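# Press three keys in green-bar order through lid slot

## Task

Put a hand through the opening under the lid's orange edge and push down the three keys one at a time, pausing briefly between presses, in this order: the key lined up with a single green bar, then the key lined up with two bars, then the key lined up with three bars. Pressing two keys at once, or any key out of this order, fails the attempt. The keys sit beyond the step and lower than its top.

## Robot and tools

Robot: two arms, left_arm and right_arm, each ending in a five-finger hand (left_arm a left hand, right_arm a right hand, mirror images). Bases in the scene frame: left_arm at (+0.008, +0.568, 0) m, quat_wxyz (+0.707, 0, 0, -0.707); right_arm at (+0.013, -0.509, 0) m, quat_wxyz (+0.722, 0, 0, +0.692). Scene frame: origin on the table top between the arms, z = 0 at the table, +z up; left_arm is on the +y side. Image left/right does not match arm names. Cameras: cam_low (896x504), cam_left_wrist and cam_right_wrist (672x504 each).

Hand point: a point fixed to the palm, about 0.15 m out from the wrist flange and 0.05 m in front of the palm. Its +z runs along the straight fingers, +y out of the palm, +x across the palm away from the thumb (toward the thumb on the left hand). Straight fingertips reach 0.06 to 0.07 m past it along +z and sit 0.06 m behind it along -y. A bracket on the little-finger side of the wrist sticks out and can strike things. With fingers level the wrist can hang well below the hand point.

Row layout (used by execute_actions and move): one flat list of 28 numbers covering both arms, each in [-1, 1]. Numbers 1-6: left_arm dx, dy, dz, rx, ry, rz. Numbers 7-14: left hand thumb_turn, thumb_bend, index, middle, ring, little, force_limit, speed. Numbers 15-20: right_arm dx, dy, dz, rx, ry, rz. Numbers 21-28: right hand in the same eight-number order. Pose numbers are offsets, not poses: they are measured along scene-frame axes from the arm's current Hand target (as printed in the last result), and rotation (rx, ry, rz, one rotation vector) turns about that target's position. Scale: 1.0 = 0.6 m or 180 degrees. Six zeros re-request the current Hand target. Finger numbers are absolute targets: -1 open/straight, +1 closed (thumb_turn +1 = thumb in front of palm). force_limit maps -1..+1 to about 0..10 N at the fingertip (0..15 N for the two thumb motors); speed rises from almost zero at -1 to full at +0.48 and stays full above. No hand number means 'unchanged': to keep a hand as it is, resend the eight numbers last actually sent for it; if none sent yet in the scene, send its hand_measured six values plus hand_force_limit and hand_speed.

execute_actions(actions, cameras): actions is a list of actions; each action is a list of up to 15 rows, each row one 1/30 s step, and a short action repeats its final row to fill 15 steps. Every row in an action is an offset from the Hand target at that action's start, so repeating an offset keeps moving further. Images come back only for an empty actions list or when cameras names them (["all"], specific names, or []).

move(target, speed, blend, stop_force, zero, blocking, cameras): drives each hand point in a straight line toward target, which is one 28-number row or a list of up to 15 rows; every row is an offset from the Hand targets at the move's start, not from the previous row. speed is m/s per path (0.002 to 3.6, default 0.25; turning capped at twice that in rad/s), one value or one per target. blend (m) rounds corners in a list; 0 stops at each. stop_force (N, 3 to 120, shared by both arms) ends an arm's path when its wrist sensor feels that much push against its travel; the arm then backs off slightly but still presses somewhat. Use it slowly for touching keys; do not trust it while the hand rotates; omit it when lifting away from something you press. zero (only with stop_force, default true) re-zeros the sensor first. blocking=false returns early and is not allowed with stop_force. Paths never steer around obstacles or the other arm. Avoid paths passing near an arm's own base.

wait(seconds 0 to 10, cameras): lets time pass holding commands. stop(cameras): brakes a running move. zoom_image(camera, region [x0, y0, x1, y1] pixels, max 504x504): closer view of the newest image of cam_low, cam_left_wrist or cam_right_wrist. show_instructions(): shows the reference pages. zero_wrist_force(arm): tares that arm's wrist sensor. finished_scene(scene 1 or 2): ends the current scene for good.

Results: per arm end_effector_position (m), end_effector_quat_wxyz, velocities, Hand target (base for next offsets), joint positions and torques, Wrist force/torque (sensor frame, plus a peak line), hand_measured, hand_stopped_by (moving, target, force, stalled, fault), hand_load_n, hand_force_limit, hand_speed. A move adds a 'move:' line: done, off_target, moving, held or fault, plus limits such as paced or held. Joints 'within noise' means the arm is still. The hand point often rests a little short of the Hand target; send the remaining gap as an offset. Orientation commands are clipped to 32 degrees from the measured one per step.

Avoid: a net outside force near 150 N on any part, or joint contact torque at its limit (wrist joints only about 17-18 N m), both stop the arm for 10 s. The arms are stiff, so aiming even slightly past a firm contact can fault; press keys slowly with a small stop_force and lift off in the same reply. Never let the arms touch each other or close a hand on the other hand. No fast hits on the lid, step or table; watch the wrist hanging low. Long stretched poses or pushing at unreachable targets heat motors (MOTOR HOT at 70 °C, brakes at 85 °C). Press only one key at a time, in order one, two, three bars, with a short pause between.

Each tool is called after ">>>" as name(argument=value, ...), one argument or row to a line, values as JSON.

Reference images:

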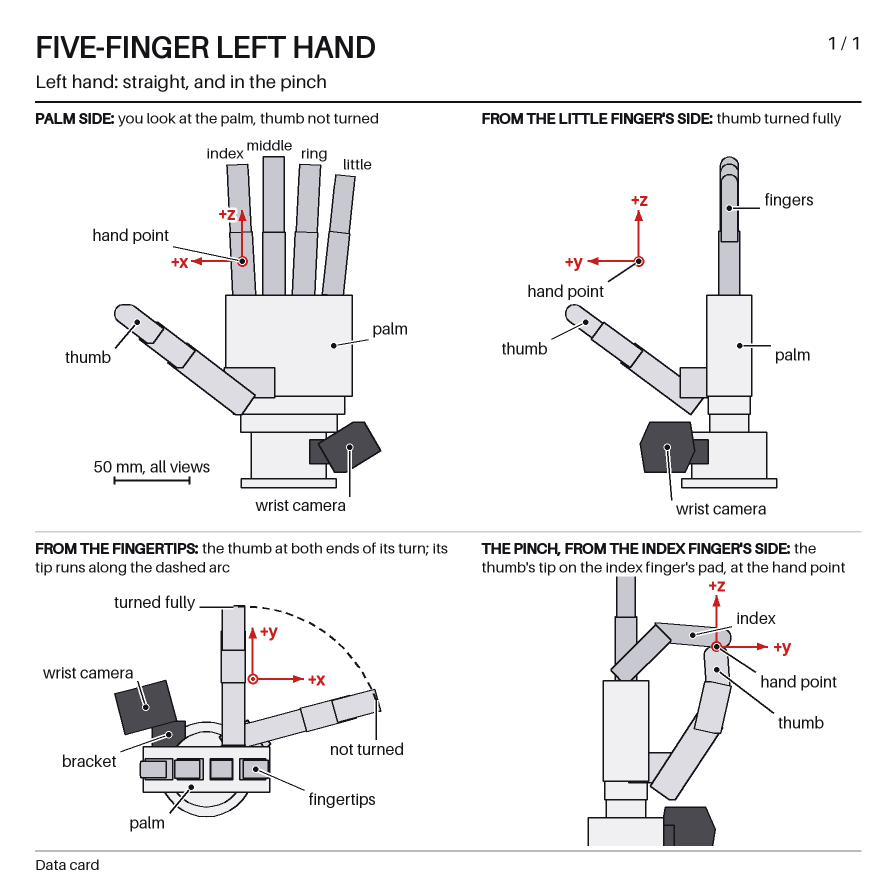

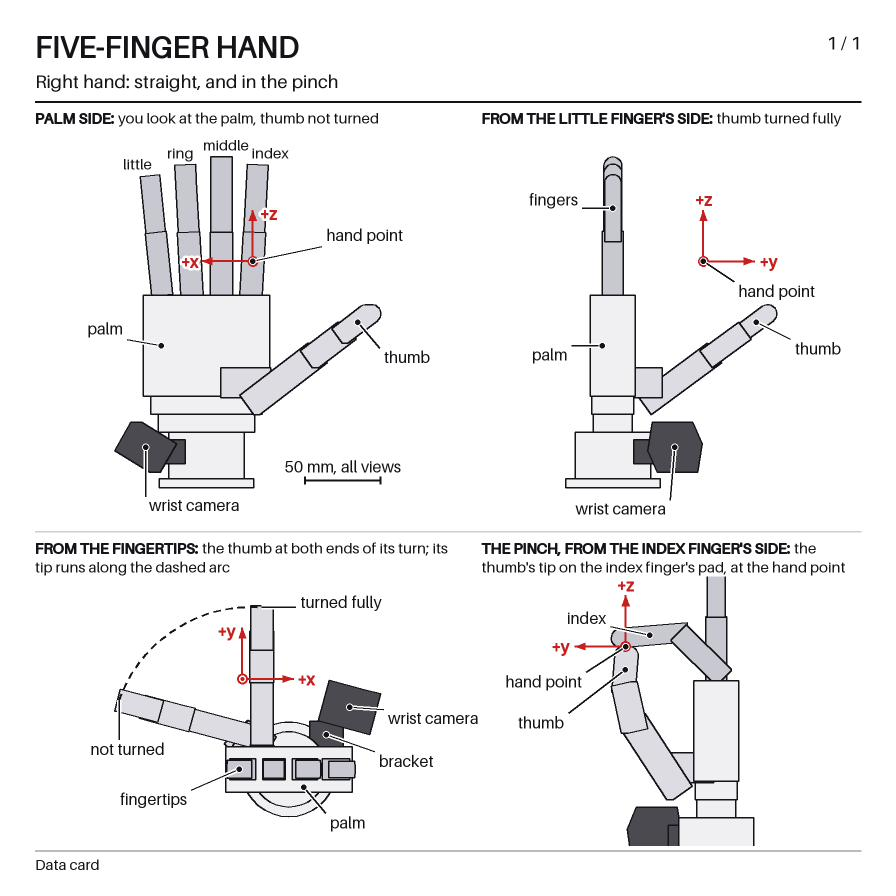

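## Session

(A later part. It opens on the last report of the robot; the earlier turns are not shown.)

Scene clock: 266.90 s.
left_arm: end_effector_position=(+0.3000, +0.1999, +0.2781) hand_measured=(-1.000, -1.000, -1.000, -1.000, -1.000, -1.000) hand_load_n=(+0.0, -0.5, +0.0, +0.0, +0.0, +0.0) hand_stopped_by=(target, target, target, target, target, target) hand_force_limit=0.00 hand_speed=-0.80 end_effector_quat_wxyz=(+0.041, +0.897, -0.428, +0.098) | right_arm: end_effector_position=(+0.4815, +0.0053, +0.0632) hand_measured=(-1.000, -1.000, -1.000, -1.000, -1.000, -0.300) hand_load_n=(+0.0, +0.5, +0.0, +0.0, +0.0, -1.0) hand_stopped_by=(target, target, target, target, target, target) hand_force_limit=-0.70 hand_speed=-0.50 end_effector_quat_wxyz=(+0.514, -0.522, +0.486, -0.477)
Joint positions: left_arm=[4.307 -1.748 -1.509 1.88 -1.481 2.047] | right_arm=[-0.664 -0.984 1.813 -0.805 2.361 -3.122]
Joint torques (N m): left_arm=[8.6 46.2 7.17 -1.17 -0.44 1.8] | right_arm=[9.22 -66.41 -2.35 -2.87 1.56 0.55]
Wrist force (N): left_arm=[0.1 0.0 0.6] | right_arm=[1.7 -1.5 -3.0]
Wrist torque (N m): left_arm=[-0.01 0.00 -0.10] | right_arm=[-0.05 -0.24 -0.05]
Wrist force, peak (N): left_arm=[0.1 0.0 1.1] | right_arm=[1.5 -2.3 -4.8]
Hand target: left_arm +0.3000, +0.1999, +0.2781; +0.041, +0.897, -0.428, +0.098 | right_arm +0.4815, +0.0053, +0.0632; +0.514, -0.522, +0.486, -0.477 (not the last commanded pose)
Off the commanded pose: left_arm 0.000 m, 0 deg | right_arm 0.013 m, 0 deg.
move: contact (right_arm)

>>> execute_actions(
  actions=[],
)

Scene clock: 267.33 s.
left_arm: end_effector_position=(+0.3000, +0.1999, +0.2781) hand_measured=(-1.000, -1.000, -1.000, -1.000, -1.000, -1.000) hand_load_n=(+0.0, -0.5, +0.0, +0.0, +0.0, +0.0) hand_stopped_by=(target, target, target, target, target, target) hand_force_limit=0.00 hand_speed=-0.80 end_effector_quat_wxyz=(+0.041, +0.897, -0.428, +0.098) | right_arm: end_effector_position=(+0.4815, +0.0053, +0.0632) hand_measured=(-1.000, -1.000, -1.000, -1.000, -1.000, -0.300) hand_load_n=(+0.0, +0.0, +0.0, +0.0, +0.0, -1.0) hand_stopped_by=(target, target, target, target, target, target) hand_force_limit=-0.70 hand_speed=-0.50 end_effector_quat_wxyz=(+0.514, -0.522, +0.486, -0.477)
Joint positions: left_arm=[4.307 -1.748 -1.509 1.88 -1.481 2.047] | right_arm=[-0.664 -0.984 1.813 -0.805 2.361 -3.122]
Joint velocities: within noise
Joint torques (N m): left_arm=[9.51 45.75 7.65 -1.13 -0.64 1.38] | right_arm=[8.87 -65.31 -3.3 -3.05 1.43 0.99]
Motor temperatures (°C): left_arm=[28 33 36 38 38 45] | right_arm=[25 27 37 40 32 32]
Wrist force (N): left_arm=[0.1 0.1 0.6] | right_arm=[2.1 -1.4 -3.2]
Wrist torque (N m): left_arm=[0.00 0.01 -0.10] | right_arm=[-0.03 -0.30 -0.03]
Wrist force, peak (N): left_arm=[0.1 0.0 0.9] | right_arm=[2.0 -1.5 -3.2]
Hand target: left_arm +0.3000, +0.1999, +0.2781; +0.041, +0.897, -0.428, +0.098 | right_arm +0.4815, +0.0053, +0.0632; +0.514, -0.522, +0.486, -0.477 (not the last commanded pose)
Off the commanded pose: left_arm 0.000 m, 0 deg | right_arm 0.013 m, 0 deg.

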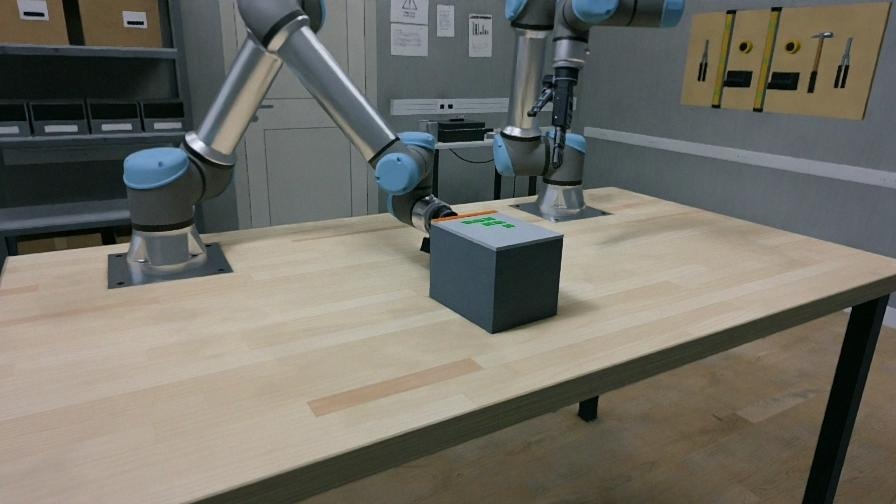

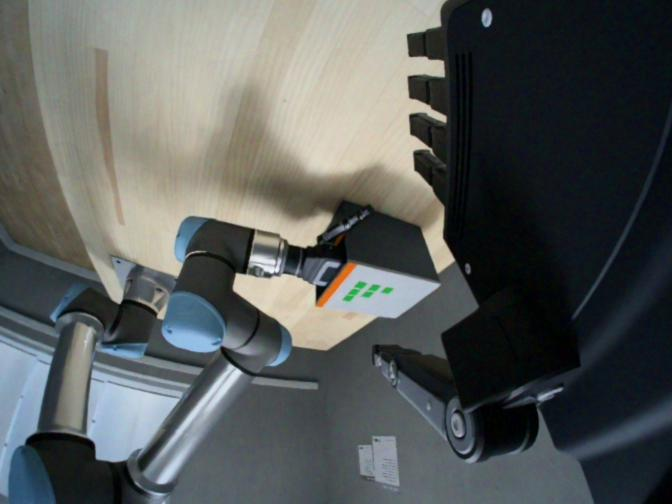

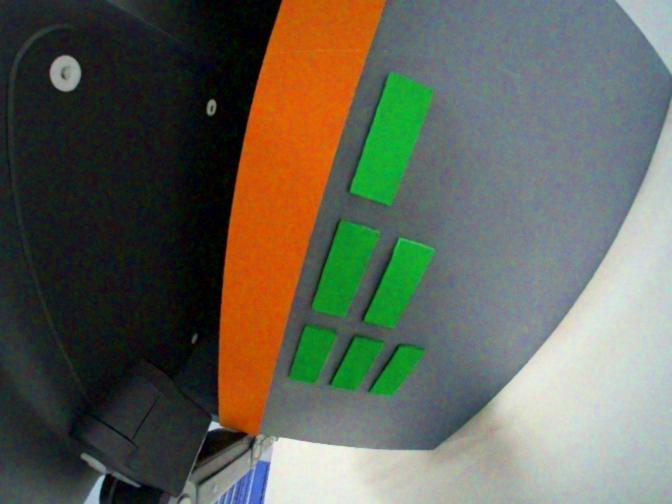

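>>> zoom_image(
  camera="cam_left_wrist",
  region=[290, 180, 460, 340],
)

>>> zoom_image(
  camera="cam_low",
  region=[400, 190, 600, 350],
)

Scaled by 2.965 from the camera's 672x504 image, which has a finer 960x720 frame.

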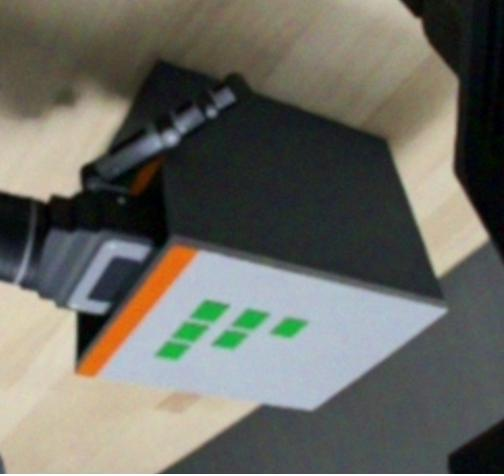

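Scaled by 2.520 from the camera's 896x504 image, which has a finer 1280x720 frame.

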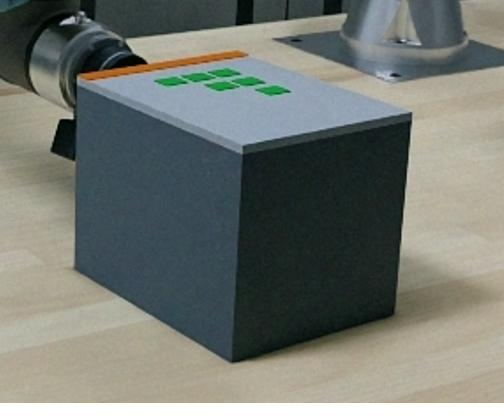

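>>> zoom_image(
  camera="cam_left_wrist",
  region=[305, 190, 385, 320],
)

Scaled by 3.877 from the camera's 672x504 image, which has a finer 960x720 frame.

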